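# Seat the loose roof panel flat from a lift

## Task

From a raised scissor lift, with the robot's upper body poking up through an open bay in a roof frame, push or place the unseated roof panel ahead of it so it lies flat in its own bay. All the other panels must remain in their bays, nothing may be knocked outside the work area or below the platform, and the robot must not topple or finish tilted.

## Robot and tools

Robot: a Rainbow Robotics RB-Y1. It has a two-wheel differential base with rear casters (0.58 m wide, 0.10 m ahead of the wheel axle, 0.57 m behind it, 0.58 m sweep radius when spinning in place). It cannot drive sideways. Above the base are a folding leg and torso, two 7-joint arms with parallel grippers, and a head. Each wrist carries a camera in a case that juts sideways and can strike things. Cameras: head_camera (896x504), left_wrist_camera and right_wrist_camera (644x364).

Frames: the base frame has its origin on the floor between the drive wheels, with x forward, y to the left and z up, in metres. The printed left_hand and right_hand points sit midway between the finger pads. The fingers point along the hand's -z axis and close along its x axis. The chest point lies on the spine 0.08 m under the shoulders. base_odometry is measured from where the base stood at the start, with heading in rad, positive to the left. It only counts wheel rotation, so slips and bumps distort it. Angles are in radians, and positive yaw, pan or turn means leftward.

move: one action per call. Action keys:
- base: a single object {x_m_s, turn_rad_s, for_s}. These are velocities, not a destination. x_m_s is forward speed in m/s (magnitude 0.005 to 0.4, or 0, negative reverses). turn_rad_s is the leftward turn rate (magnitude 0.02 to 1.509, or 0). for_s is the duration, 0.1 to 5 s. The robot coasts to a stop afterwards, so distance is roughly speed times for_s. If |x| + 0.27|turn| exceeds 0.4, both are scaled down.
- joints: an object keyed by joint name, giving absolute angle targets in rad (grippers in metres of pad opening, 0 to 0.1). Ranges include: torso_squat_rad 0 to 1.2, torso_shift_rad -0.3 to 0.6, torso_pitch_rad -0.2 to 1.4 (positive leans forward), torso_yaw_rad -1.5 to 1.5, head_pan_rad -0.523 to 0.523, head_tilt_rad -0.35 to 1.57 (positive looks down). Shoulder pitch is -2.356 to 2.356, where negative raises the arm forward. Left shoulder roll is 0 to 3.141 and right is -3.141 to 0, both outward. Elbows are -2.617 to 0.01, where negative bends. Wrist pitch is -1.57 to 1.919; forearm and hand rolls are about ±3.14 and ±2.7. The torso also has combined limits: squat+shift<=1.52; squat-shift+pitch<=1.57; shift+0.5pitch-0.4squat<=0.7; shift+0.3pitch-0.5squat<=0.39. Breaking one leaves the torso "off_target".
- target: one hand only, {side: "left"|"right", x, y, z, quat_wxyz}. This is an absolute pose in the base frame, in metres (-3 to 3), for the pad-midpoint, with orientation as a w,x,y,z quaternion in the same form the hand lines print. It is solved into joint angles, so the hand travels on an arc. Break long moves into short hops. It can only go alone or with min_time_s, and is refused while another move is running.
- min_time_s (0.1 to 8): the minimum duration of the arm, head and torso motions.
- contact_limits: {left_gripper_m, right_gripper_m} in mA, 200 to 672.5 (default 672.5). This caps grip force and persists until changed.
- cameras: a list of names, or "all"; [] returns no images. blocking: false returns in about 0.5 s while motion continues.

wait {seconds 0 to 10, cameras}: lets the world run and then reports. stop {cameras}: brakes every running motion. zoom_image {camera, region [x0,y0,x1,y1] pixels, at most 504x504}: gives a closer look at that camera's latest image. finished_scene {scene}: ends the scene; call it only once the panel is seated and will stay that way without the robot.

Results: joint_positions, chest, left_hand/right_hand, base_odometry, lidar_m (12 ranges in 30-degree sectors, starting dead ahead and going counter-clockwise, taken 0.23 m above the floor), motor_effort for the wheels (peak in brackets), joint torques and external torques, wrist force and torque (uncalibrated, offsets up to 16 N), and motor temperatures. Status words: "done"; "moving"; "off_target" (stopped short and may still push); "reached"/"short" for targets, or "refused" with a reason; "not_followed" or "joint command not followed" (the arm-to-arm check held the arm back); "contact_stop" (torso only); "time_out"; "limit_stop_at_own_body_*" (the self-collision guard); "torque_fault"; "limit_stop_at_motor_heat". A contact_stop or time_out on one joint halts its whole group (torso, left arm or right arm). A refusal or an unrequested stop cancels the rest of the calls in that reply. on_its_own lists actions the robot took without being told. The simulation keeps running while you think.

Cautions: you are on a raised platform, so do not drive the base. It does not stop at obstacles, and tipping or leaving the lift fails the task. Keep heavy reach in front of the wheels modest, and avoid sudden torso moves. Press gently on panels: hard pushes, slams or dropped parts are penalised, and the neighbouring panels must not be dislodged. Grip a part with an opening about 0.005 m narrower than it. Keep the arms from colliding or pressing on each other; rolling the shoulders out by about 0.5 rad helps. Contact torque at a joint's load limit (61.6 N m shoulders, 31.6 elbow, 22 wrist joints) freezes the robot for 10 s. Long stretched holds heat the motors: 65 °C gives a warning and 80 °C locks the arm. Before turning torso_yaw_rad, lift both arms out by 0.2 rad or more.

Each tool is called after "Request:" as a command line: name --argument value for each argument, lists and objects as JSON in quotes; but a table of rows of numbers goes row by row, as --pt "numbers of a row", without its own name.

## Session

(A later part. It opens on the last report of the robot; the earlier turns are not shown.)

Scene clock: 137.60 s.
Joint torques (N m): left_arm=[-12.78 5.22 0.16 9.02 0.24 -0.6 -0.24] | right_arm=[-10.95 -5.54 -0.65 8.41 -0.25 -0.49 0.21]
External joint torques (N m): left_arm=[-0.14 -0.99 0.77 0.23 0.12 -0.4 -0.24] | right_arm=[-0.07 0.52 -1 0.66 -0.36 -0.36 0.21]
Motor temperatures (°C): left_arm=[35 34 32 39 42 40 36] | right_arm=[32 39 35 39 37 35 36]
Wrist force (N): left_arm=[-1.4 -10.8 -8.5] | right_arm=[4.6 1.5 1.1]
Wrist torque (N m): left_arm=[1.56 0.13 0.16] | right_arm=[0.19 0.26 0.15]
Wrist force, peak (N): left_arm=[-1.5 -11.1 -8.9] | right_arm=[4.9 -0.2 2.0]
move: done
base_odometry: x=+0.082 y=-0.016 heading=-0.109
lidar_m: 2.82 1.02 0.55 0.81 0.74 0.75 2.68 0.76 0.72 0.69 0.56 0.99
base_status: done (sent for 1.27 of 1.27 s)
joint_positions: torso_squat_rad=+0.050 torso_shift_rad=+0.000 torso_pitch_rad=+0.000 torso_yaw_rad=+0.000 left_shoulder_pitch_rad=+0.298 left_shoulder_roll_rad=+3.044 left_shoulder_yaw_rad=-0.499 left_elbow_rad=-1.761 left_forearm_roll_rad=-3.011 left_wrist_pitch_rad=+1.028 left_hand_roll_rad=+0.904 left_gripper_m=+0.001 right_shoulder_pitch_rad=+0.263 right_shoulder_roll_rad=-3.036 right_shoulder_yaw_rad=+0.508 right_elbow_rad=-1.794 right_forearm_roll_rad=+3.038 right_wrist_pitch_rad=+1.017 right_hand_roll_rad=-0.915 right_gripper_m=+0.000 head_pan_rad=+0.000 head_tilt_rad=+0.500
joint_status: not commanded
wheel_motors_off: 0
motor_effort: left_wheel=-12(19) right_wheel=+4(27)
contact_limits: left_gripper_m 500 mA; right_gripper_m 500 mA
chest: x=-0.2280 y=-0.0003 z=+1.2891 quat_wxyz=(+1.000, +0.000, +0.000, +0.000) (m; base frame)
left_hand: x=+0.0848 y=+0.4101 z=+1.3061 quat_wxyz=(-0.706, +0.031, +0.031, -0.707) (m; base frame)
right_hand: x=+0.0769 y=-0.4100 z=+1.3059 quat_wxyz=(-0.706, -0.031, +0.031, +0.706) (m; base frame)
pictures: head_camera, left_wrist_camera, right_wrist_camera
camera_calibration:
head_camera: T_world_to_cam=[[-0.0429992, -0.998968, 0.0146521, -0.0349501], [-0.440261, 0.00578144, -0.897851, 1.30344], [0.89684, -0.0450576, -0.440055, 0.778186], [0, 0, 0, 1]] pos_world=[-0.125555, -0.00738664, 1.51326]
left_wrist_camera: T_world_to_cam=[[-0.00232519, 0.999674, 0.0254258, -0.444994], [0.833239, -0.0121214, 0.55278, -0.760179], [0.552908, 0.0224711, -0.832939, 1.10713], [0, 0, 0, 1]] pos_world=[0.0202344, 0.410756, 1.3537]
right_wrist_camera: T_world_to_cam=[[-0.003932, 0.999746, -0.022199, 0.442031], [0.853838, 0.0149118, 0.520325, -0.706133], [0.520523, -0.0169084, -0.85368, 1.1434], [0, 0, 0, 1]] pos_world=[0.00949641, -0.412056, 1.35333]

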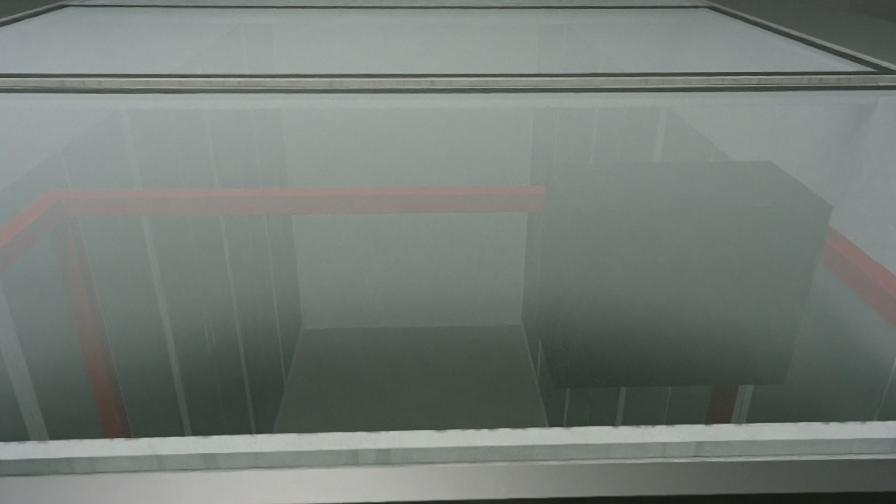

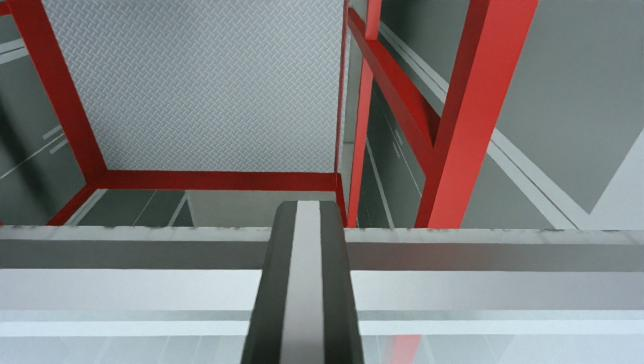

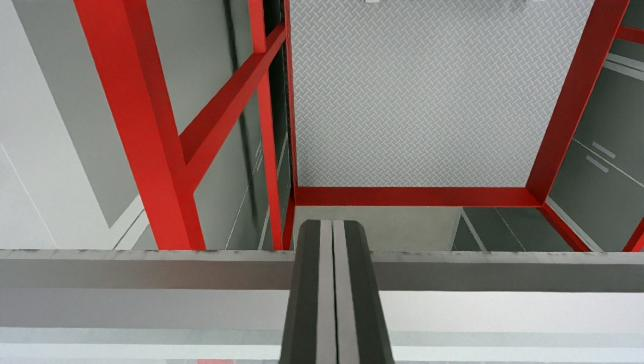

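Request:
move --base '{"x_m_s": 0.03, "for_s": 0.8}' --cameras '["head_camera", "left_wrist_camera", "right_wrist_camera"]'

Scene clock: 139.43 s.
Joint torques (N m): left_arm=[-12.85 5.44 0.6 8.93 0.24 -0.52 -0.1] | right_arm=[-10.98 -5.64 -0.76 8.41 -0.26 -0.62 0.18]
External joint torques (N m): left_arm=[-0.21 -0.77 1.21 0.15 0.12 -0.31 -0.1] | right_arm=[-0.1 0.42 -1.11 0.66 -0.37 -0.49 0.18]
Motor temperatures (°C): left_arm=[35 34 32 39 42 40 36] | right_arm=[32 39 35 39 37 35 36]
Wrist force (N): left_arm=[-1.3 -10.3 -8.7] | right_arm=[4.6 1.3 1.2]
Wrist torque (N m): left_arm=[1.52 0.13 0.15] | right_arm=[0.19 0.25 0.15]
Wrist force, peak (N): left_arm=[-1.2 -10.8 -9.0] | right_arm=[5.4 -1.2 0.9]
move: done
base_odometry: x=+0.106 y=-0.019 heading=-0.109
lidar_m: 2.81 0.99 0.56 0.58 0.77 0.77 2.67 0.75 0.73 0.56 0.55 1.01
base_status: done (sent for 0.8 of 0.8 s)
joint_positions: torso_squat_rad=+0.050 torso_shift_rad=+0.000 torso_pitch_rad=+0.000 torso_yaw_rad=+0.000 left_shoulder_pitch_rad=+0.298 left_shoulder_roll_rad=+3.044 left_shoulder_yaw_rad=-0.499 left_elbow_rad=-1.761 left_forearm_roll_rad=-3.011 left_wrist_pitch_rad=+1.028 left_hand_roll_rad=+0.904 left_gripper_m=+0.001 right_shoulder_pitch_rad=+0.263 right_shoulder_roll_rad=-3.036 right_shoulder_yaw_rad=+0.508 right_elbow_rad=-1.794 right_forearm_roll_rad=+3.038 right_wrist_pitch_rad=+1.017 right_hand_roll_rad=-0.915 right_gripper_m=+0.000 head_pan_rad=+0.000 head_tilt_rad=+0.500
joint_status: not commanded
wheel_motors_off: 0
motor_effort: left_wheel=-7(14) right_wheel=+3(20)
contact_limits: left_gripper_m 500 mA; right_gripper_m 500 mA
chest: x=-0.2280 y=-0.0003 z=+1.2891 quat_wxyz=(+1.000, +0.000, +0.000, +0.000) (m; base frame)
left_hand: x=+0.0848 y=+0.4101 z=+1.3061 quat_wxyz=(-0.706, +0.031, +0.031, -0.707) (m; base frame)
right_hand: x=+0.0768 y=-0.4100 z=+1.3059 quat_wxyz=(-0.706, -0.031, +0.031, +0.706) (m; base frame)
pictures: head_camera, left_wrist_camera, right_wrist_camera
camera_calibration:
head_camera: T_world_to_cam=[[-0.0430005, -0.998968, 0.0146526, -0.0349511], [-0.440181, 0.00577751, -0.897891, 1.30351], [0.896879, -0.0450595, -0.439975, 0.778069], [0, 0, 0, 1]] pos_world=[-0.125555, -0.00738664, 1.51326]
left_wrist_camera: T_world_to_cam=[[-0.00232515, 0.999674, 0.0254257, -0.444994], [0.833193, -0.0121232, 0.552849, -0.760188], [0.552977, 0.0224699, -0.832893, 1.10712], [0, 0, 0, 1]] pos_world=[0.0201343, 0.410756, 1.3537]
right_wrist_camera: T_world_to_cam=[[-0.003932, 0.999746, -0.022199, 0.442031], [0.853838, 0.0149118, 0.520325, -0.706047], [0.520523, -0.0169084, -0.85368, 1.14345], [0, 0, 0, 1]] pos_world=[0.00939641, -0.412056, 1.35333]

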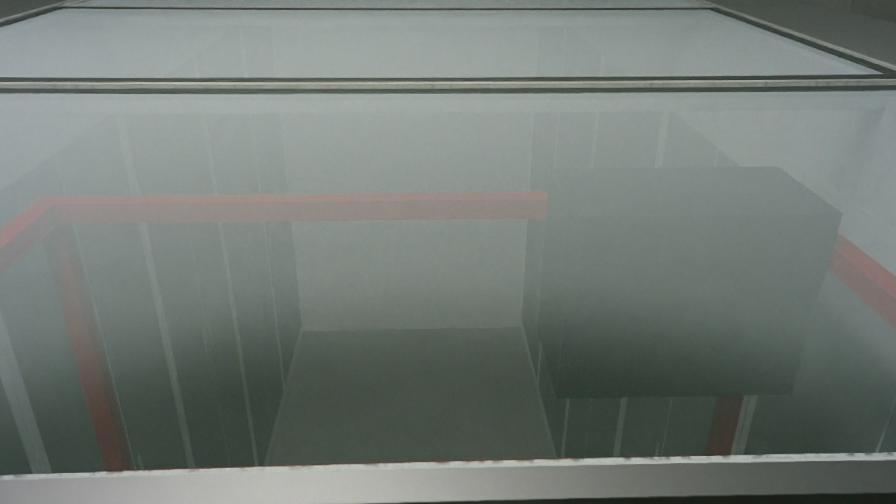

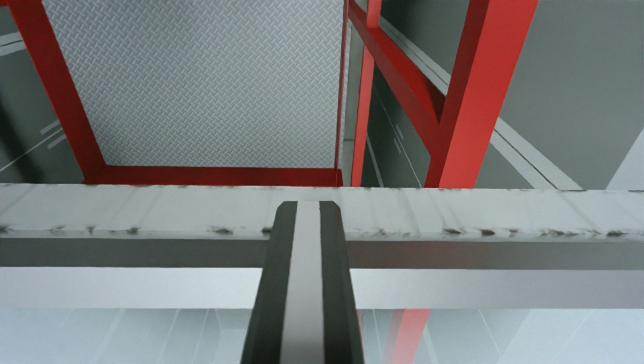

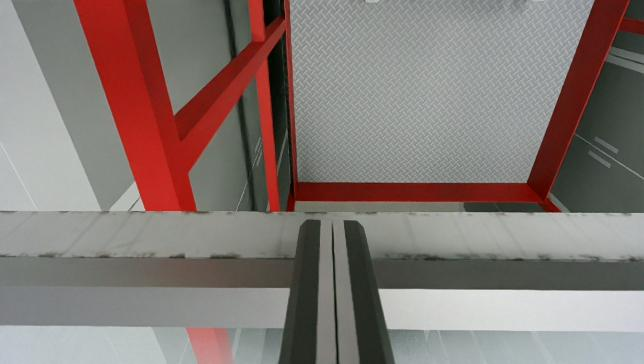

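Request:
move --base '{"x_m_s": 0.02, "for_s": 0.7}' --cameras '["left_wrist_camera", "right_wrist_camera"]'

Scene clock: 140.97 s.
Joint torques (N m): left_arm=[-12.75 5.34 0.19 9.07 0.27 -0.45 -0.23] | right_arm=[-10.76 -5.77 -1.02 8.47 -0.23 -0.55 0.07]
External joint torques (N m): left_arm=[-0.11 -0.87 0.8 0.29 0.15 -0.24 -0.23] | right_arm=[0.12 0.29 -1.38 0.73 -0.34 -0.42 0.06]
Motor temperatures (°C): left_arm=[35 34 32 39 42 40 36] | right_arm=[32 39 35 39 37 35 36]
Wrist force (N): left_arm=[-1.4 -10.5 -8.7] | right_arm=[4.7 1.3 1.3]
Wrist torque (N m): left_arm=[1.55 0.13 0.15] | right_arm=[0.21 0.27 0.15]
Wrist force, peak (N): left_arm=[-1.2 -10.6 -9.1] | right_arm=[5.2 -1.2 1.6]
move: done
base_odometry: x=+0.119 y=-0.020 heading=-0.110
lidar_m: 2.82 0.98 0.55 0.56 0.79 0.78 2.71 0.77 0.72 0.54 0.53 0.98
base_status: done (sent for 0.7 of 0.7 s)
joint_positions: torso_squat_rad=+0.050 torso_shift_rad=+0.000 torso_pitch_rad=+0.000 torso_yaw_rad=+0.000 left_shoulder_pitch_rad=+0.298 left_shoulder_roll_rad=+3.044 left_shoulder_yaw_rad=-0.499 left_elbow_rad=-1.761 left_forearm_roll_rad=-3.011 left_wrist_pitch_rad=+1.028 left_hand_roll_rad=+0.904 left_gripper_m=+0.001 right_shoulder_pitch_rad=+0.263 right_shoulder_roll_rad=-3.036 right_shoulder_yaw_rad=+0.508 right_elbow_rad=-1.794 right_forearm_roll_rad=+3.038 right_wrist_pitch_rad=+1.017 right_hand_roll_rad=-0.915 right_gripper_m=+0.000 head_pan_rad=+0.000 head_tilt_rad=+0.500
joint_status: not commanded
wheel_motors_off: 0
motor_effort: left_wheel=-7(11) right_wheel=+5(19)
contact_limits: left_gripper_m 500 mA; right_gripper_m 500 mA
chest: x=-0.2280 y=-0.0003 z=+1.2891 quat_wxyz=(+1.000, +0.000, +0.000, +0.000) (m; base frame)
left_hand: x=+0.0848 y=+0.4101 z=+1.3061 quat_wxyz=(-0.706, +0.031, +0.031, -0.707) (m; base frame)
right_hand: x=+0.0769 y=-0.4100 z=+1.3059 quat_wxyz=(-0.706, -0.031, +0.031, +0.706) (m; base frame)
pictures: left_wrist_camera, right_wrist_camera
camera_calibration:
left_wrist_camera: T_world_to_cam=[[-0.00232515, 0.999674, 0.0254257, -0.444994], [0.833193, -0.0121232, 0.552849, -0.760271], [0.552977, 0.0224699, -0.832893, 1.10707], [0, 0, 0, 1]] pos_world=[0.0202343, 0.410756, 1.3537]
right_wrist_camera: T_world_to_cam=[[-0.003932, 0.999746, -0.022199, 0.442031], [0.853838, 0.0149118, 0.520325, -0.706047], [0.520523, -0.0169084, -0.85368, 1.14345], [0, 0, 0, 1]] pos_world=[0.00939641, -0.412056, 1.35333]

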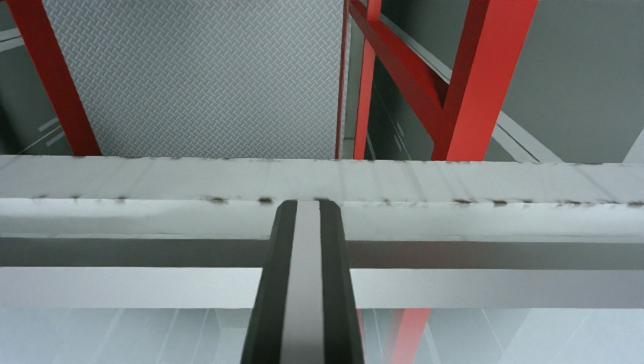

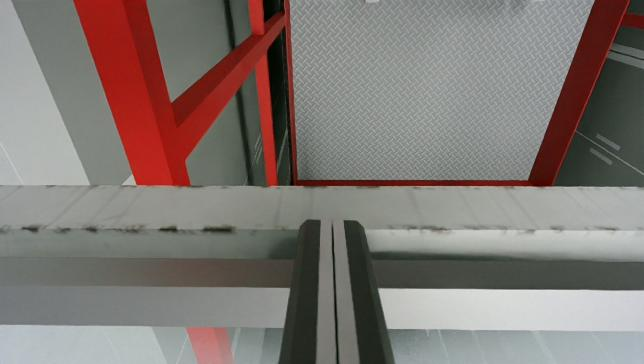

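Request:
move --base '{"x_m_s": 0.02, "for_s": 0.4}' --cameras '["left_wrist_camera", "right_wrist_camera"]'

Scene clock: 142.30 s.
Joint torques (N m): left_arm=[-12.76 5.13 0.57 8.86 0.34 -0.53 -0.1] | right_arm=[-10.54 -5.43 -1.11 8.33 -0.21 -0.31 0.33]
External joint torques (N m): left_arm=[-0.12 -1.08 1.18 0.06 0.22 -0.33 -0.1] | right_arm=[0.35 0.63 -1.46 0.58 -0.33 -0.17 0.33]
Motor temperatures (°C): left_arm=[35 34 32 39 42 40 36] | right_arm=[32 39 35 39 37 35 36]
Wrist force (N): left_arm=[-1.2 -10.2 -8.6] | right_arm=[4.7 1.5 1.2]
Wrist torque (N m): left_arm=[1.52 0.13 0.13] | right_arm=[0.18 0.28 0.16]
Wrist force, peak (N): left_arm=[-1.1 -11.1 -9.0] | right_arm=[4.9 1.4 1.1]
move: done
base_odometry: x=+0.127 y=-0.021 heading=-0.110
lidar_m: 2.81 0.98 0.55 0.55 0.79 0.78 2.71 0.77 0.72 0.53 0.56 0.99
base_status: done (sent for 0.4 of 0.4 s)
joint_positions: torso_squat_rad=+0.050 torso_shift_rad=+0.000 torso_pitch_rad=+0.000 torso_yaw_rad=+0.000 left_shoulder_pitch_rad=+0.298 left_shoulder_roll_rad=+3.044 left_shoulder_yaw_rad=-0.499 left_elbow_rad=-1.761 left_forearm_roll_rad=-3.011 left_wrist_pitch_rad=+1.028 left_hand_roll_rad=+0.904 left_gripper_m=+0.001 right_shoulder_pitch_rad=+0.263 right_shoulder_roll_rad=-3.036 right_shoulder_yaw_rad=+0.508 right_elbow_rad=-1.794 right_forearm_roll_rad=+3.038 right_wrist_pitch_rad=+1.017 right_hand_roll_rad=-0.915 right_gripper_m=+0.000 head_pan_rad=+0.000 head_tilt_rad=+0.500
joint_status: not commanded
wheel_motors_off: 0
motor_effort: left_wheel=-7(13) right_wheel=+4(19)
contact_limits: left_gripper_m 500 mA; right_gripper_m 500 mA
chest: x=-0.2281 y=-0.0003 z=+1.2891 quat_wxyz=(+1.000, +0.000, +0.000, +0.000) (m; base frame)
left_hand: x=+0.0848 y=+0.4101 z=+1.3061 quat_wxyz=(-0.706, +0.031, +0.031, -0.707) (m; base frame)
right_hand: x=+0.0768 y=-0.4100 z=+1.3060 quat_wxyz=(-0.706, -0.031, +0.031, +0.706) (m; base frame)
pictures: left_wrist_camera, right_wrist_camera
camera_calibration:
left_wrist_camera: T_world_to_cam=[[-0.00232515, 0.999674, 0.0254257, -0.444994], [0.833193, -0.0121232, 0.552849, -0.760188], [0.552977, 0.0224699, -0.832893, 1.10712], [0, 0, 0, 1]] pos_world=[0.0201343, 0.410756, 1.3537]
right_wrist_camera: T_world_to_cam=[[-0.00393066, 0.999746, -0.0221995, 0.442031], [0.853794, 0.0149123, 0.520398, -0.706146], [0.520596, -0.0169083, -0.853635, 1.14339], [0, 0, 0, 1]] pos_world=[0.00939649, -0.412056, 1.35333]

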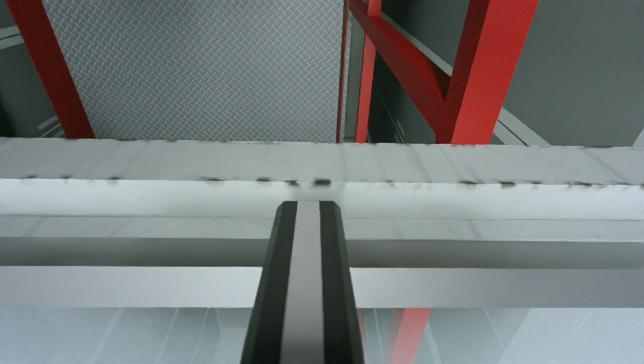

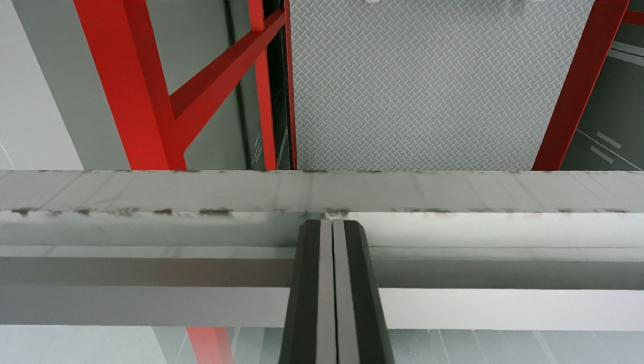

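Request:
move --target '{"side": "right", "x": 0.081, "y": -0.41, "z": 1.306, "quat_wxyz": [0.7064, 0.0308, -0.0308, -0.7064]}' --min_time_s 0.5 --cameras '["left_wrist_camera", "right_wrist_camera"]'

Scene clock: 143.50 s.
Joint torques (N m): left_arm=[-13 5.12 0.57 9.02 0.36 -0.48 -0.11] | right_arm=[-9.59 -4.93 -2.98 9.39 -1.07 -0.97 -0.15]
External joint torques (N m): left_arm=[-0.36 -1.09 1.17 0.24 0.24 -0.28 -0.11] | right_arm=[1.5 1.05 -3.37 1.64 -1.19 -0.8 -0.16]
Motor temperatures (°C): left_arm=[35 34 32 39 42 40 36] | right_arm=[32 39 35 39 37 35 36]
Wrist force (N): left_arm=[-1.3 -10.7 -9.0] | right_arm=[6.3 -5.0 3.2]
Wrist torque (N m): left_arm=[1.57 0.14 0.14] | right_arm=[0.07 0.24 0.16]
Wrist force, peak (N): left_arm=[-1.2 -11.0 -8.8] | right_arm=[6.9 -5.3 3.7]
move: done
base_odometry: x=+0.127 y=-0.021 heading=-0.110
lidar_m: 2.81 0.97 0.56 0.55 0.81 0.78 2.70 0.78 0.73 0.54 0.53 0.99
base_status: not commanded
joint_positions: torso_squat_rad=+0.050 torso_shift_rad=+0.000 torso_pitch_rad=+0.000 torso_yaw_rad=+0.000 left_shoulder_pitch_rad=+0.298 left_shoulder_roll_rad=+3.044 left_shoulder_yaw_rad=-0.499 left_elbow_rad=-1.761 left_forearm_roll_rad=-3.011 left_wrist_pitch_rad=+1.028 left_hand_roll_rad=+0.904 left_gripper_m=+0.001 right_shoulder_pitch_rad=+0.276 right_shoulder_roll_rad=-3.035 right_shoulder_yaw_rad=+0.499 right_elbow_rad=-1.779 right_forearm_roll_rad=+3.035 right_wrist_pitch_rad=+1.022 right_hand_roll_rad=-0.919 right_gripper_m=+0.000 head_pan_rad=+0.000 head_tilt_rad=+0.500
joint_status: all done
wheel_motors_off: 0
motor_effort: left_wheel=-7(7) right_wheel=+5(5)
contact_limits: left_gripper_m 500 mA; right_gripper_m 500 mA
chest: x=-0.2281 y=-0.0003 z=+1.2891 quat_wxyz=(+1.000, +0.000, +0.000, +0.000) (m; base frame)
left_hand: x=+0.0848 y=+0.4100 z=+1.3061 quat_wxyz=(-0.706, +0.031, +0.031, -0.706) (m; base frame)
right_hand: x=+0.0806 y=-0.4101 z=+1.3059 quat_wxyz=(-0.706, -0.031, +0.031, +0.707) (m; base frame)
right_hand_status: reached (checked arc, planned for 0.5 s): 0 mm and 0.0 deg off.
pictures: left_wrist_camera, right_wrist_camera
camera_calibration:
left_wrist_camera: T_world_to_cam=[[-0.00224301, 0.999673, 0.0254793, -0.445068], [0.833147, -0.0122232, 0.552917, -0.760237], [0.553047, 0.0224682, -0.832847, 1.10706], [0, 0, 0, 1]] pos_world=[0.0201342, 0.410756, 1.3537]
right_wrist_camera: T_world_to_cam=[[-0.00358813, 0.999739, -0.0225737, 0.442646], [0.85387, 0.0148122, 0.520275, -0.709265], [0.520473, -0.0174082, -0.8537, 1.14129], [0, 0, 0, 1]] pos_world=[0.0131966, -0.412156, 1.35333]

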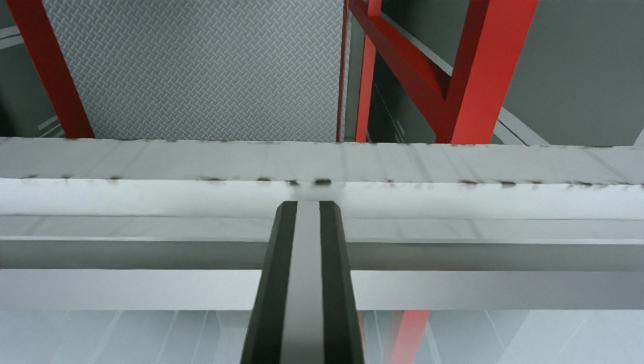

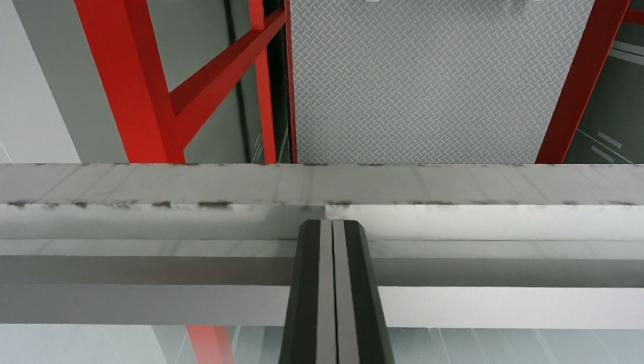

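Request:
move --target '{"side": "right", "x": 0.084, "y": -0.41, "z": 1.306, "quat_wxyz": [0.7064, 0.0308, -0.0308, -0.7064]}' --min_time_s 0.5 --cameras '["left_wrist_camera", "right_wrist_camera"]'

Scene clock: 144.60 s.
Joint torques (N m): left_arm=[-13.07 5.24 0.08 9.03 0.3 -0.44 -0.12] | right_arm=[-10.54 -5 -3.4 9.77 -1.36 -1.04 -0.05]
External joint torques (N m): left_arm=[-0.44 -0.97 0.68 0.24 0.18 -0.24 -0.12] | right_arm=[0.71 0.91 -3.82 2.01 -1.47 -0.9 -0.06]
Motor temperatures (°C): left_arm=[35 34 32 39 42 40 36] | right_arm=[32 39 35 39 37 35 36]
Wrist force (N): left_arm=[-1.4 -10.6 -8.8] | right_arm=[6.8 -5.6 3.3]
Wrist torque (N m): left_arm=[1.54 0.12 0.15] | right_arm=[0.05 0.24 0.17]
Wrist force, peak (N): left_arm=[-1.2 -11.1 -8.7] | right_arm=[6.6 -5.9 3.7]
move: done
base_odometry: x=+0.127 y=-0.021 heading=-0.110
lidar_m: 2.80 0.98 0.56 0.55 0.80 0.77 2.70 0.76 0.72 0.54 0.55 0.98
base_status: not commanded
joint_positions: torso_squat_rad=+0.050 torso_shift_rad=+0.000 torso_pitch_rad=+0.000 torso_yaw_rad=+0.000 left_shoulder_pitch_rad=+0.298 left_shoulder_roll_rad=+3.044 left_shoulder_yaw_rad=-0.499 left_elbow_rad=-1.761 left_forearm_roll_rad=-3.011 left_wrist_pitch_rad=+1.028 left_hand_roll_rad=+0.904 left_gripper_m=+0.001 right_shoulder_pitch_rad=+0.286 right_shoulder_roll_rad=-3.034 right_shoulder_yaw_rad=+0.491 right_elbow_rad=-1.766 right_forearm_roll_rad=+3.033 right_wrist_pitch_rad=+1.025 right_hand_roll_rad=-0.922 right_gripper_m=+0.000 head_pan_rad=+0.000 head_tilt_rad=+0.500
joint_status: all done
wheel_motors_off: 0
motor_effort: left_wheel=-7(8) right_wheel=+2(6)
contact_limits: left_gripper_m 500 mA; right_gripper_m 500 mA
chest: x=-0.2281 y=-0.0003 z=+1.2891 quat_wxyz=(+1.000, +0.000, +0.000, +0.000) (m; base frame)
left_hand: x=+0.0848 y=+0.4100 z=+1.3061 quat_wxyz=(-0.706, +0.031, +0.031, -0.706) (m; base frame)
right_hand: x=+0.0836 y=-0.4101 z=+1.3059 quat_wxyz=(-0.706, -0.030, +0.031, +0.707) (m; base frame)
right_hand_status: reached (checked arc, planned for 0.5 s): 0 mm and 0.1 deg off.
pictures: left_wrist_camera, right_wrist_camera
camera_calibration:
left_wrist_camera: T_world_to_cam=[[-0.00224301, 0.999673, 0.0254793, -0.445068], [0.833147, -0.0122232, 0.552917, -0.760237], [0.553047, 0.0224682, -0.832847, 1.10706], [0, 0, 0, 1]] pos_world=[0.0201342, 0.410756, 1.3537]
right_wrist_camera: T_world_to_cam=[[-0.00359503, 0.999739, -0.0225728, 0.442655], [0.854031, 0.0148123, 0.520012, -0.711472], [0.52021, -0.0174084, -0.853861, 1.13995], [0, 0, 0, 1]] pos_world=[0.0161963, -0.412156, 1.35333]

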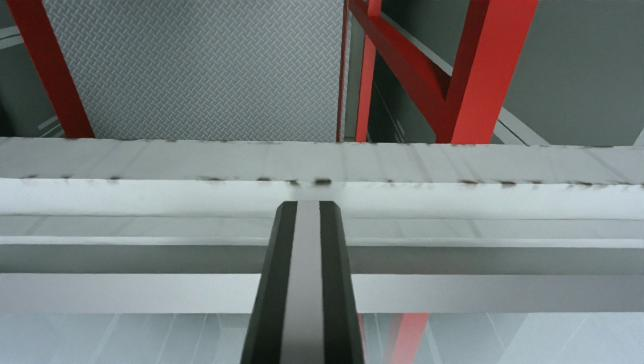

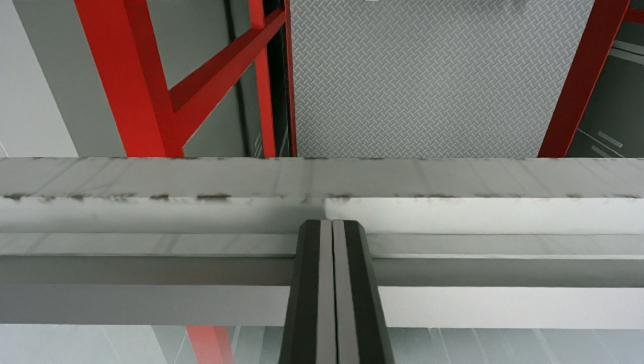

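Request:
zoom_image --camera "left_wrist_camera" --region '[340, 150, 644, 330]'

Request:
zoom_image --camera "right_wrist_camera" --region '[340, 150, 644, 330]'

Scaled by 1.658 from the camera's 644x364 image, which has a finer 1265x715 frame.

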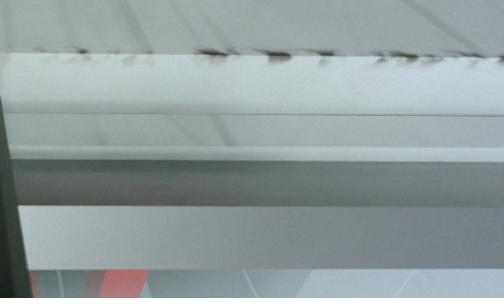

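Scaled by 1.658 from the camera's 644x364 image, which has a finer 1265x715 frame.

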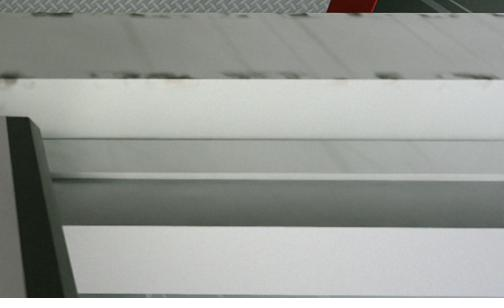

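Request:
move --target '{"side": "right", "x": 0.087, "y": -0.41, "z": 1.306, "quat_wxyz": [0.7064, 0.0308, -0.0308, -0.7064]}' --min_time_s 0.5 --cameras '["left_wrist_camera", "right_wrist_camera"]'

Request:
zoom_image --camera "left_wrist_camera" --region '[340, 150, 644, 330]'

Request:
zoom_image --camera "right_wrist_camera" --region '[340, 150, 644, 330]'

Scene clock: 145.93 s.
Joint torques (N m): left_arm=[-12.71 5.75 0.58 8.98 0.33 -0.46 -0.19] | right_arm=[-10.67 -4.64 -3.4 9.56 -1.39 -1.07 0.03]
External joint torques (N m): left_arm=[-0.07 -0.46 1.19 0.19 0.21 -0.25 -0.19] | right_arm=[0.74 1.21 -3.84 1.79 -1.51 -0.93 0.03]
Motor temperatures (°C): left_arm=[35 34 32 39 42 40 36] | right_arm=[32 39 35 39 37 35 36]
Wrist force (N): left_arm=[-1.4 -10.8 -8.8] | right_arm=[6.8 -5.8 3.4]
Wrist torque (N m): left_arm=[1.59 0.11 0.15] | right_arm=[0.04 0.22 0.17]
Wrist force, peak (N): left_arm=[-1.3 -11.0 -8.8] | right_arm=[7.1 -5.9 3.4]
move: done
base_odometry: x=+0.127 y=-0.021 heading=-0.110
lidar_m: 2.80 0.98 0.56 0.55 0.80 0.78 2.70 0.76 0.72 0.54 0.56 0.99
base_status: not commanded
joint_positions: torso_squat_rad=+0.050 torso_shift_rad=+0.000 torso_pitch_rad=+0.000 torso_yaw_rad=+0.000 left_shoulder_pitch_rad=+0.298 left_shoulder_roll_rad=+3.044 left_shoulder_yaw_rad=-0.499 left_elbow_rad=-1.761 left_forearm_roll_rad=-3.011 left_wrist_pitch_rad=+1.028 left_hand_roll_rad=+0.904 left_gripper_m=+0.001 right_shoulder_pitch_rad=+0.296 right_shoulder_roll_rad=-3.033 right_shoulder_yaw_rad=+0.484 right_elbow_rad=-1.754 right_forearm_roll_rad=+3.031 right_wrist_pitch_rad=+1.029 right_hand_roll_rad=-0.925 right_gripper_m=+0.000 head_pan_rad=+0.000 head_tilt_rad=+0.500
joint_status: all done
wheel_motors_off: 0
motor_effort: left_wheel=-7(7) right_wheel=+4(5)
contact_limits: left_gripper_m 500 mA; right_gripper_m 500 mA
chest: x=-0.2281 y=-0.0003 z=+1.2891 quat_wxyz=(+1.000, +0.000, +0.000, +0.000) (m; base frame)
left_hand: x=+0.0848 y=+0.4100 z=+1.3061 quat_wxyz=(-0.706, +0.031, +0.031, -0.706) (m; base frame)
right_hand: x=+0.0866 y=-0.4102 z=+1.3059 quat_wxyz=(-0.706, -0.030, +0.031, +0.707) (m; base frame)
right_hand_status: reached (checked arc, planned for 0.5 s): 0 mm and 0.1 deg off.
pictures: left_wrist_camera, right_wrist_camera
camera_calibration:
left_wrist_camera: T_world_to_cam=[[-0.00224301, 0.999673, 0.0254793, -0.445068], [0.833147, -0.0122232, 0.552917, -0.760237], [0.553047, 0.0224682, -0.832847, 1.10706], [0, 0, 0, 1]] pos_world=[0.0201342, 0.410756, 1.3537]
right_wrist_camera: T_world_to_cam=[[-0.00359485, 0.999739, -0.0225727, 0.442666], [0.854031, 0.0148121, 0.520012, -0.714035], [0.52021, -0.0174084, -0.853861, 1.13839], [0, 0, 0, 1]] pos_world=[0.0191963, -0.412156, 1.35333]

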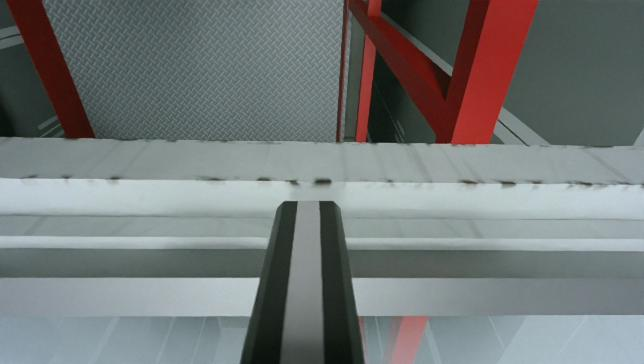

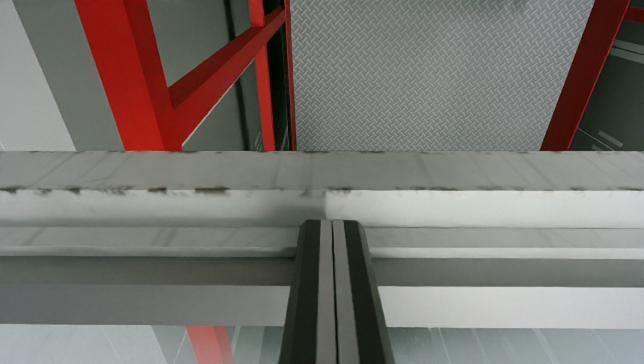

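Scaled by 1.658 from the camera's 644x364 image, which has a finer 1265x715 frame.

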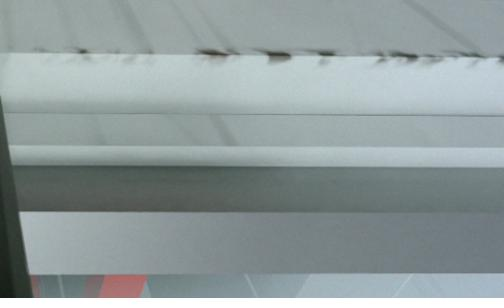

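Scaled by 1.658 from the camera's 644x364 image, which has a finer 1265x715 frame.

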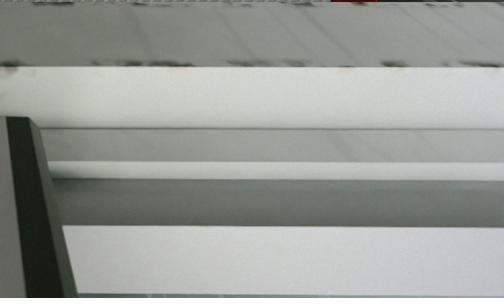

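Request:
move --target '{"side": "left", "x": 0.0895, "y": 0.41, "z": 1.306, "quat_wxyz": [0.7064, -0.0308, -0.0308, 0.7064]}' --min_time_s 0.5 --cameras '["left_wrist_camera"]'

Scene clock: 146.97 s.
Joint torques (N m): left_arm=[-11.35 4.29 0.61 9.03 0.33 -0.08 -0.02] | right_arm=[-10.52 -5.05 -3.16 9.77 -1.38 -0.98 -0.05]
External joint torques (N m): left_arm=[1.54 -1.81 1.25 0.23 0.21 0.13 -0.02] | right_arm=[0.89 0.8 -3.61 1.99 -1.5 -0.84 -0.05]
Motor temperatures (°C): left_arm=[35 34 32 39 42 40 36] | right_arm=[32 39 35 39 37 35 36]
Wrist force (N): left_arm=[-1.3 -10.6 -8.8] | right_arm=[6.9 -5.4 3.2]
Wrist torque (N m): left_arm=[1.56 0.13 0.16] | right_arm=[0.04 0.22 0.17]
Wrist force, peak (N): left_arm=[-1.2 -10.9 -8.9] | right_arm=[6.8 -6.0 3.4]
move: done
base_odometry: x=+0.127 y=-0.021 heading=-0.110
lidar_m: 2.82 0.98 0.56 0.56 0.80 0.77 2.70 0.76 0.72 0.55 0.56 0.98
base_status: not commanded
joint_positions: torso_squat_rad=+0.050 torso_shift_rad=+0.000 torso_pitch_rad=+0.000 torso_yaw_rad=+0.000 left_shoulder_pitch_rad=+0.312 left_shoulder_roll_rad=+3.043 left_shoulder_yaw_rad=-0.488 left_elbow_rad=-1.742 left_forearm_roll_rad=-3.008 left_wrist_pitch_rad=+1.033 left_hand_roll_rad=+0.908 left_gripper_m=+0.001 right_shoulder_pitch_rad=+0.296 right_shoulder_roll_rad=-3.033 right_shoulder_yaw_rad=+0.484 right_elbow_rad=-1.754 right_forearm_roll_rad=+3.031 right_wrist_pitch_rad=+1.029 right_hand_roll_rad=-0.925 right_gripper_m=+0.000 head_pan_rad=+0.000 head_tilt_rad=+0.500
joint_status: all done
wheel_motors_off: 0
motor_effort: left_wheel=-7(7) right_wheel=+3(6)
contact_limits: left_gripper_m 500 mA; right_gripper_m 500 mA
chest: x=-0.2281 y=-0.0003 z=+1.2891 quat_wxyz=(+1.000, +0.000, +0.000, +0.000) (m; base frame)
left_hand: x=+0.0894 y=+0.4100 z=+1.3062 quat_wxyz=(-0.706, +0.031, +0.031, -0.706) (m; base frame)
left_hand_status: reached (checked arc, planned for 0.5 s): 0 mm and 0.0 deg off.
right_hand: x=+0.0866 y=-0.4102 z=+1.3059 quat_wxyz=(-0.706, -0.030, +0.031, +0.707) (m; base frame)
pictures: left_wrist_camera
camera_calibration:
left_wrist_camera: T_world_to_cam=[[-0.00198448, 0.999666, 0.0257822, -0.445371], [0.832719, -0.0126235, 0.553552, -0.764754], [0.553692, 0.0225678, -0.832415, 1.10388], [0, 0, 0, 1]] pos_world=[0.0247329, 0.410656, 1.3537]

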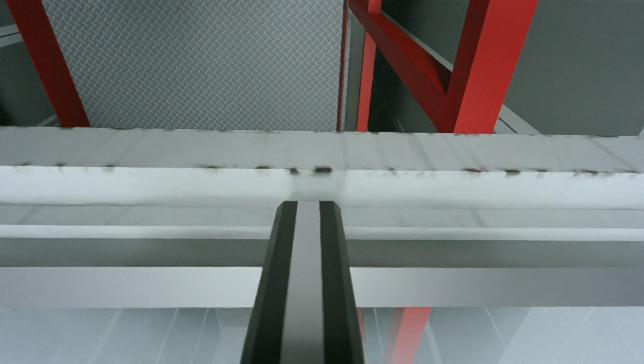

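Request:
move --base '{"x_m_s": 0.02, "for_s": 0.25}' --cameras '["left_wrist_camera", "right_wrist_camera"]'

Request:
zoom_image --camera "left_wrist_camera" --region '[340, 150, 644, 330]'

Request:
zoom_image --camera "right_wrist_camera" --region '[340, 150, 644, 330]'

Scene clock: 147.80 s.
Joint torques (N m): left_arm=[-12.17 4.23 0.22 8.8 0.24 -0.53 -0.04] | right_arm=[-10.87 -4.95 -1.47 8.46 -0.38 -0.38 -0.07]
External joint torques (N m): left_arm=[0.72 -1.87 0.87 0 0.12 -0.32 -0.04] | right_arm=[0.54 0.89 -1.93 0.68 -0.5 -0.24 -0.07]
Motor temperatures (°C): left_arm=[35 34 32 39 42 40 36] | right_arm=[32 39 35 39 37 35 36]
Wrist force (N): left_arm=[-1.1 -10.9 -8.8] | right_arm=[4.6 1.4 1.1]
Wrist torque (N m): left_arm=[1.57 0.15 0.13] | right_arm=[0.20 0.27 0.16]
Wrist force, peak (N): left_arm=[-1.3 -10.8 -9.0] | right_arm=[6.9 -5.6 3.4]
move: done
base_odometry: x=+0.132 y=-0.022 heading=-0.110
lidar_m: 2.80 0.98 0.55 0.55 0.85 0.78 2.72 0.78 0.71 0.53 0.73 0.98
base_status: done (sent for 0.27 of 0.27 s)
joint_positions: torso_squat_rad=+0.050 torso_shift_rad=+0.000 torso_pitch_rad=+0.000 torso_yaw_rad=+0.000 left_shoulder_pitch_rad=+0.312 left_shoulder_roll_rad=+3.042 left_shoulder_yaw_rad=-0.488 left_elbow_rad=-1.742 left_forearm_roll_rad=-3.008 left_wrist_pitch_rad=+1.033 left_hand_roll_rad=+0.908 left_gripper_m=+0.001 right_shoulder_pitch_rad=+0.296 right_shoulder_roll_rad=-3.033 right_shoulder_yaw_rad=+0.484 right_elbow_rad=-1.754 right_forearm_roll_rad=+3.030 right_wrist_pitch_rad=+1.029 right_hand_roll_rad=-0.925 right_gripper_m=+0.000 head_pan_rad=+0.000 head_tilt_rad=+0.500
joint_status: not commanded
wheel_motors_off: 0
motor_effort: left_wheel=-5(12) right_wheel=+0(19)
contact_limits: left_gripper_m 500 mA; right_gripper_m 500 mA
chest: x=-0.2280 y=-0.0003 z=+1.2891 quat_wxyz=(+1.000, +0.000, +0.000, +0.000) (m; base frame)
left_hand: x=+0.0895 y=+0.4100 z=+1.3061 quat_wxyz=(-0.706, +0.031, +0.031, -0.706) (m; base frame)
right_hand: x=+0.0868 y=-0.4101 z=+1.3059 quat_wxyz=(-0.706, -0.031, +0.031, +0.707) (m; base frame)
pictures: left_wrist_camera, right_wrist_camera
camera_calibration:
left_wrist_camera: T_world_to_cam=[[-0.00200538, 0.999669, 0.0256433, -0.445184], [0.832871, -0.012523, 0.553325, -0.764575], [0.553463, 0.0224672, -0.832571, 1.10408], [0, 0, 0, 1]] pos_world=[0.0248333, 0.410656, 1.3537]
right_wrist_camera: T_world_to_cam=[[-0.00382679, 0.999742, -0.0223703, 0.442399], [0.853795, 0.0149125, 0.520395, -0.714679], [0.520595, -0.0171082, -0.853633, 1.13809], [0, 0, 0, 1]] pos_world=[0.0193966, -0.412156, 1.35333]

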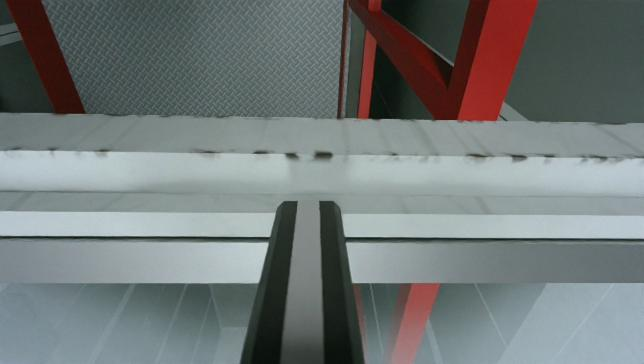

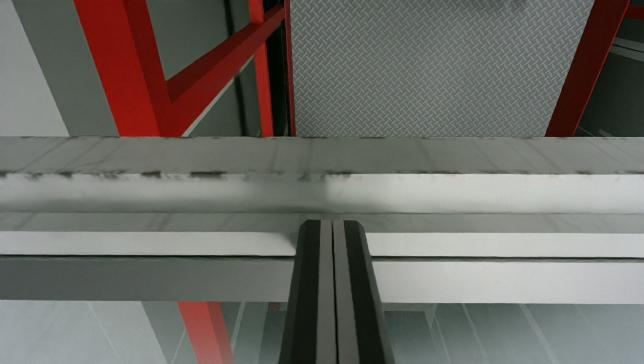

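Scaled by 1.658 from the camera's 644x364 image, which has a finer 1265x715 frame.

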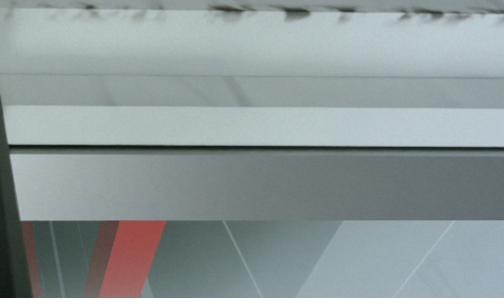

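Scaled by 1.658 from the camera's 644x364 image, which has a finer 1265x715 frame.

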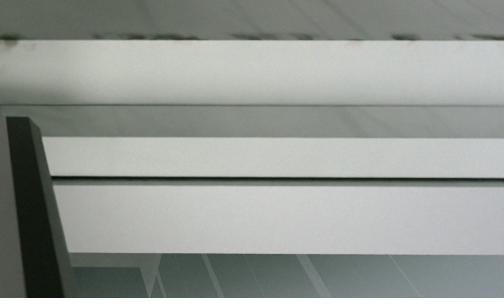

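Request:
move --target '{"side": "left", "x": 0.0895, "y": 0.41, "z": 1.37, "quat_wxyz": [0.7064, -0.0308, -0.0308, 0.7064]}' --cameras '[]'

Request:
move --target '{"side": "right", "x": 0.087, "y": -0.41, "z": 1.37, "quat_wxyz": [0.7064, 0.0308, -0.0308, -0.7064]}'

Scene clock: 148.90 s.
Joint torques (N m): left_arm=[-12.05 5.76 -1.33 8.34 -0.14 -0.46 -0.14] | right_arm=[-10.98 -4.5 -1.1 8.39 -0.19 -0.44 -0.18]
External joint torques (N m): left_arm=[0.4 -0.51 -0.74 -0.89 -0.27 -0.25 -0.13] | right_arm=[0.44 1.34 -1.54 0.62 -0.31 -0.3 -0.18]
Motor temperatures (°C): left_arm=[35 34 32 39 42 40 36] | right_arm=[32 39 35 39 37 35 36]
Wrist force (N): left_arm=[-1.2 -10.7 -8.4] | right_arm=[4.6 1.5 1.2]
Wrist torque (N m): left_arm=[1.57 0.15 0.14] | right_arm=[0.18 0.26 0.14]
Wrist force, peak (N): left_arm=[-1.7 -10.5 -9.8] | right_arm=[4.9 1.5 1.1]
move: done
base_odometry: x=+0.132 y=-0.022 heading=-0.110
lidar_m: 2.81 0.97 0.56 0.55 0.85 0.79 2.70 0.77 0.72 0.54 0.74 0.98
base_status: not commanded
joint_positions: torso_squat_rad=+0.050 torso_shift_rad=+0.000 torso_pitch_rad=+0.000 torso_yaw_rad=+0.000 left_shoulder_pitch_rad=+0.255 left_shoulder_roll_rad=+3.063 left_shoulder_yaw_rad=-0.519 left_elbow_rad=-1.566 left_forearm_roll_rad=-3.025 left_wrist_pitch_rad=+1.262 left_hand_roll_rad=+0.933 left_gripper_m=+0.001 right_shoulder_pitch_rad=+0.296 right_shoulder_roll_rad=-3.033 right_shoulder_yaw_rad=+0.484 right_elbow_rad=-1.754 right_forearm_roll_rad=+3.030 right_wrist_pitch_rad=+1.029 right_hand_roll_rad=-0.925 right_gripper_m=+0.000 head_pan_rad=+0.000 head_tilt_rad=+0.500
joint_status: all done
wheel_motors_off: 0
motor_effort: left_wheel=-6(7) right_wheel=-1(3)
contact_limits: left_gripper_m 500 mA; right_gripper_m 500 mA
chest: x=-0.2280 y=-0.0003 z=+1.2891 quat_wxyz=(+1.000, +0.000, +0.000, +0.000) (m; base frame)
left_hand: x=+0.0894 y=+0.4099 z=+1.3701 quat_wxyz=(-0.706, +0.031, +0.032, -0.706) (m; base frame)
left_hand_status: reached (checked arc, planned for 0.5 s): 0 mm and 0.2 deg off.
right_hand: x=+0.0869 y=-0.4100 z=+1.3059 quat_wxyz=(-0.706, -0.031, +0.031, +0.706) (m; base frame)
pictures: none
No camera images: "cameras" was empty.

Scene clock: 149.73 s.
Joint torques (N m): left_arm=[-11.75 5.64 -0.97 8.35 -0.06 -0.48 -0.1] | right_arm=[-10.98 -6.8 0.6 8.27 0.07 -0.37 0.16]
External joint torques (N m): left_arm=[0.7 -0.63 -0.38 -0.89 -0.19 -0.26 -0.1] | right_arm=[-0.02 -0.83 0.21 0.11 -0.05 -0.23 0.16]
Motor temperatures (°C): left_arm=[35 34 32 39 42 40 36] | right_arm=[32 39 35 39 37 35 36]
Wrist force (N): left_arm=[-1.4 -10.6 -8.8] | right_arm=[4.9 1.3 0.9]
Wrist torque (N m): left_arm=[1.56 0.13 0.16] | right_arm=[0.20 0.28 0.15]
Wrist force, peak (N): left_arm=[-1.3 -10.8 -9.1] | right_arm=[5.1 2.0 1.4]
move: done
base_odometry: x=+0.132 y=-0.022 heading=-0.110
lidar_m: 2.80 0.98 0.55 0.55 0.85 0.78 2.72 0.78 0.73 0.54 0.73 0.98
base_status: not commanded
joint_positions: torso_squat_rad=+0.050 torso_shift_rad=+0.000 torso_pitch_rad=+0.000 torso_yaw_rad=+0.000 left_shoulder_pitch_rad=+0.255 left_shoulder_roll_rad=+3.063 left_shoulder_yaw_rad=-0.519 left_elbow_rad=-1.566 left_forearm_roll_rad=-3.025 left_wrist_pitch_rad=+1.262 left_hand_roll_rad=+0.933 left_gripper_m=+0.001 right_shoulder_pitch_rad=+0.238 right_shoulder_roll_rad=-3.055 right_shoulder_yaw_rad=+0.513 right_elbow_rad=-1.577 right_forearm_roll_rad=+3.045 right_wrist_pitch_rad=+1.258 right_hand_roll_rad=-0.947 right_gripper_m=+0.000 head_pan_rad=+0.000 head_tilt_rad=+0.500
joint_status: all done
wheel_motors_off: 0
motor_effort: left_wheel=-6(6) right_wheel=+2(4)
contact_limits: left_gripper_m 500 mA; right_gripper_m 500 mA
chest: x=-0.2280 y=-0.0003 z=+1.2891 quat_wxyz=(+1.000, +0.000, +0.000, +0.000) (m; base frame)
left_hand: x=+0.0894 y=+0.4099 z=+1.3701 quat_wxyz=(-0.706, +0.031, +0.032, -0.706) (m; base frame)
right_hand: x=+0.0868 y=-0.4099 z=+1.3699 quat_wxyz=(-0.706, -0.031, +0.032, +0.706) (m; base frame)
right_hand_status: reached (checked arc, planned for 0.5 s): 0 mm and 0.1 deg off.
pictures: head_camera, left_wrist_camera, right_wrist_camera
camera_calibration:
head_camera: T_world_to_cam=[[-0.0430898, -0.998963, 0.0146972, -0.0350299], [-0.44018, 0.00577675, -0.897891, 1.30351], [0.896875, -0.0451593, -0.439973, 0.778065], [0, 0, 0, 1]] pos_world=[-0.125556, -0.00738678, 1.51326]
left_wrist_camera: T_world_to_cam=[[-0.00213345, 0.999642, 0.026666, -0.448154], [0.831803, -0.0130275, 0.554919, -0.801734], [0.555068, 0.0233648, -0.831477, 1.15535], [0, 0, 0, 1]] pos_world=[0.0246311, 0.410555, 1.4175]
right_wrist_camera: T_world_to_cam=[[-0.00392667, 0.999721, -0.0232881, 0.44492], [0.852695, 0.0155132, 0.522179, -0.750059], [0.522395, -0.0178073, -0.852518, 1.19071], [0, 0, 0, 1]] pos_world=[0.0192985, -0.411957, 1.41713]

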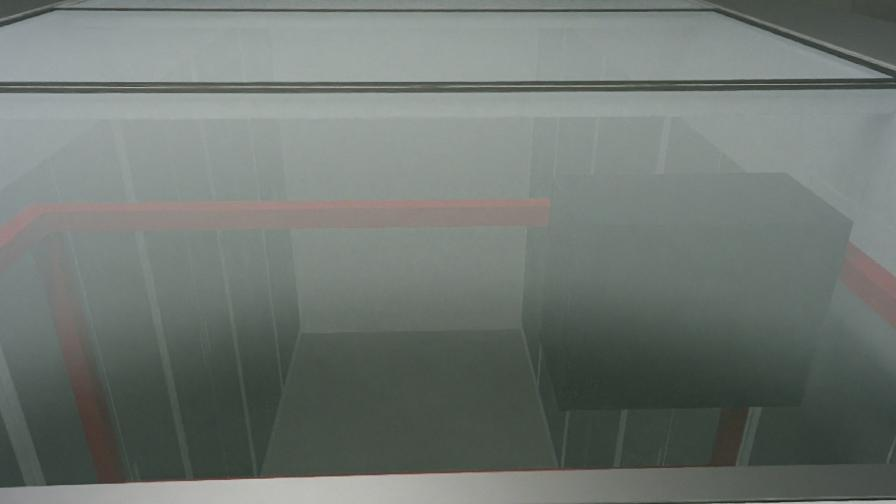

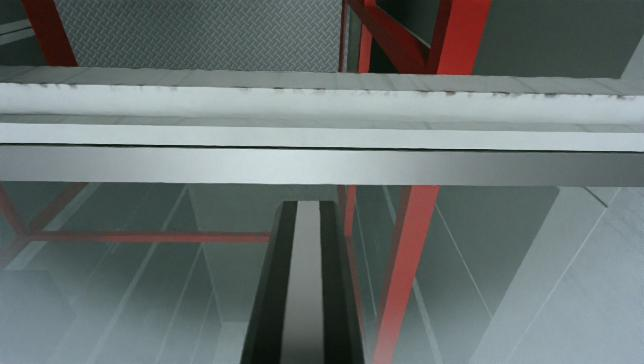

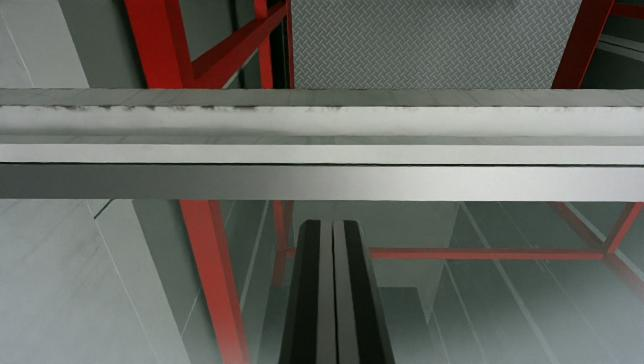

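Request:
move --joints '{"torso_yaw_rad": -0.65}' --min_time_s 2 --cameras '["head_camera"]'

Request:
zoom_image --camera "head_camera" --region '[560, 100, 896, 290]'

Request:
zoom_image --camera "head_camera" --region '[250, 20, 586, 210]'

Scene clock: 152.47 s.
Joint torques (N m): left_arm=[-11.68 6 -1.09 8.29 -0.05 -0.54 -0.14] | right_arm=[-10.78 -6.52 0.4 8.18 0.09 -0.42 0.09]
External joint torques (N m): left_arm=[0.76 -0.27 -0.5 -0.95 -0.18 -0.32 -0.13] | right_arm=[0.19 -0.55 0.01 0.02 -0.03 -0.27 0.09]
Motor temperatures (°C): left_arm=[35 34 32 39 42 40 36] | right_arm=[32 39 35 39 37 35 36]
Wrist force (N): left_arm=[-1.3 -10.7 -9.0] | right_arm=[4.7 1.6 1.2]
Wrist torque (N m): left_arm=[1.56 0.14 0.16] | right_arm=[0.16 0.27 0.15]
Wrist force, peak (N): left_arm=[-0.9 -11.0 -9.0] | right_arm=[5.2 1.2 1.2]
move: done
base_odometry: x=+0.132 y=-0.022 heading=-0.110
lidar_m: 2.80 0.99 0.57 0.55 0.85 0.78 2.70 0.77 0.72 0.53 0.72 0.98
base_status: not commanded
joint_positions: torso_squat_rad=+0.050 torso_shift_rad=+0.000 torso_pitch_rad=+0.000 torso_yaw_rad=-0.650 left_shoulder_pitch_rad=+0.255 left_shoulder_roll_rad=+3.063 left_shoulder_yaw_rad=-0.519 left_elbow_rad=-1.566 left_forearm_roll_rad=-3.025 left_wrist_pitch_rad=+1.262 left_hand_roll_rad=+0.933 left_gripper_m=+0.001 right_shoulder_pitch_rad=+0.238 right_shoulder_roll_rad=-3.055 right_shoulder_yaw_rad=+0.513 right_elbow_rad=-1.577 right_forearm_roll_rad=+3.045 right_wrist_pitch_rad=+1.258 right_hand_roll_rad=-0.947 right_gripper_m=+0.000 head_pan_rad=+0.000 head_tilt_rad=+0.500
joint_status: all done
wheel_motors_off: 0
motor_effort: left_wheel=-5(6) right_wheel=+5(5)
contact_limits: left_gripper_m 500 mA; right_gripper_m 500 mA
chest: x=-0.2280 y=-0.0003 z=+1.2891 quat_wxyz=(+0.948, +0.000, +0.000, -0.319) (m; base frame)
left_hand: x=+0.2730 y=+0.1341 z=+1.3699 quat_wxyz=(-0.895, +0.040, +0.020, -0.444) (m; base frame)
right_hand: x=-0.2252 y=-0.5169 z=+1.3698 quat_wxyz=(-0.444, -0.019, +0.040, +0.895) (m; base frame)
pictures: head_camera
camera_calibration:
head_camera: T_world_to_cam=[[-0.638859, -0.769182, 0.0147872, -0.170889], [-0.347288, 0.271189, -0.89769, 1.32453], [0.686477, -0.578633, -0.44038, 0.730524], [0, 0, 0, 1]] pos_world=[-0.150666, -0.0679391, 1.51326]

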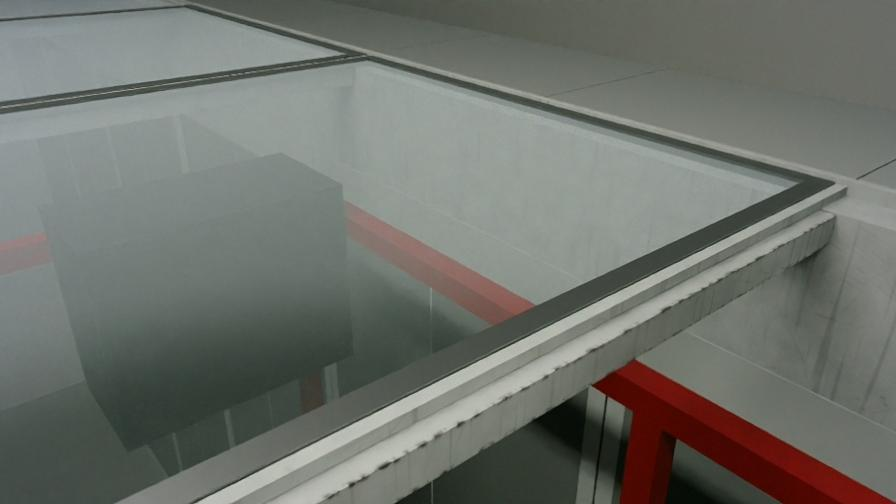

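Scaled by 1.500 from the camera's 896x504 image, which has a finer 1280x720 frame.

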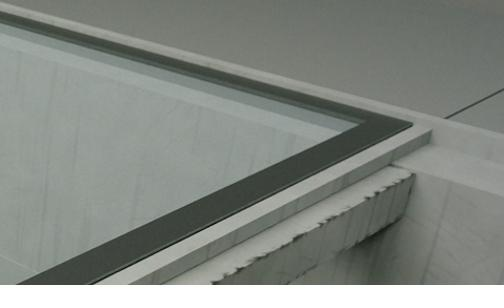

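Scaled by 1.500 from the camera's 896x504 image, which has a finer 1280x720 frame.

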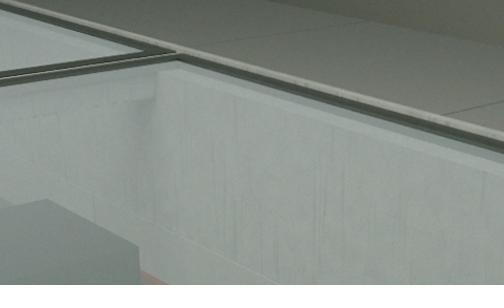

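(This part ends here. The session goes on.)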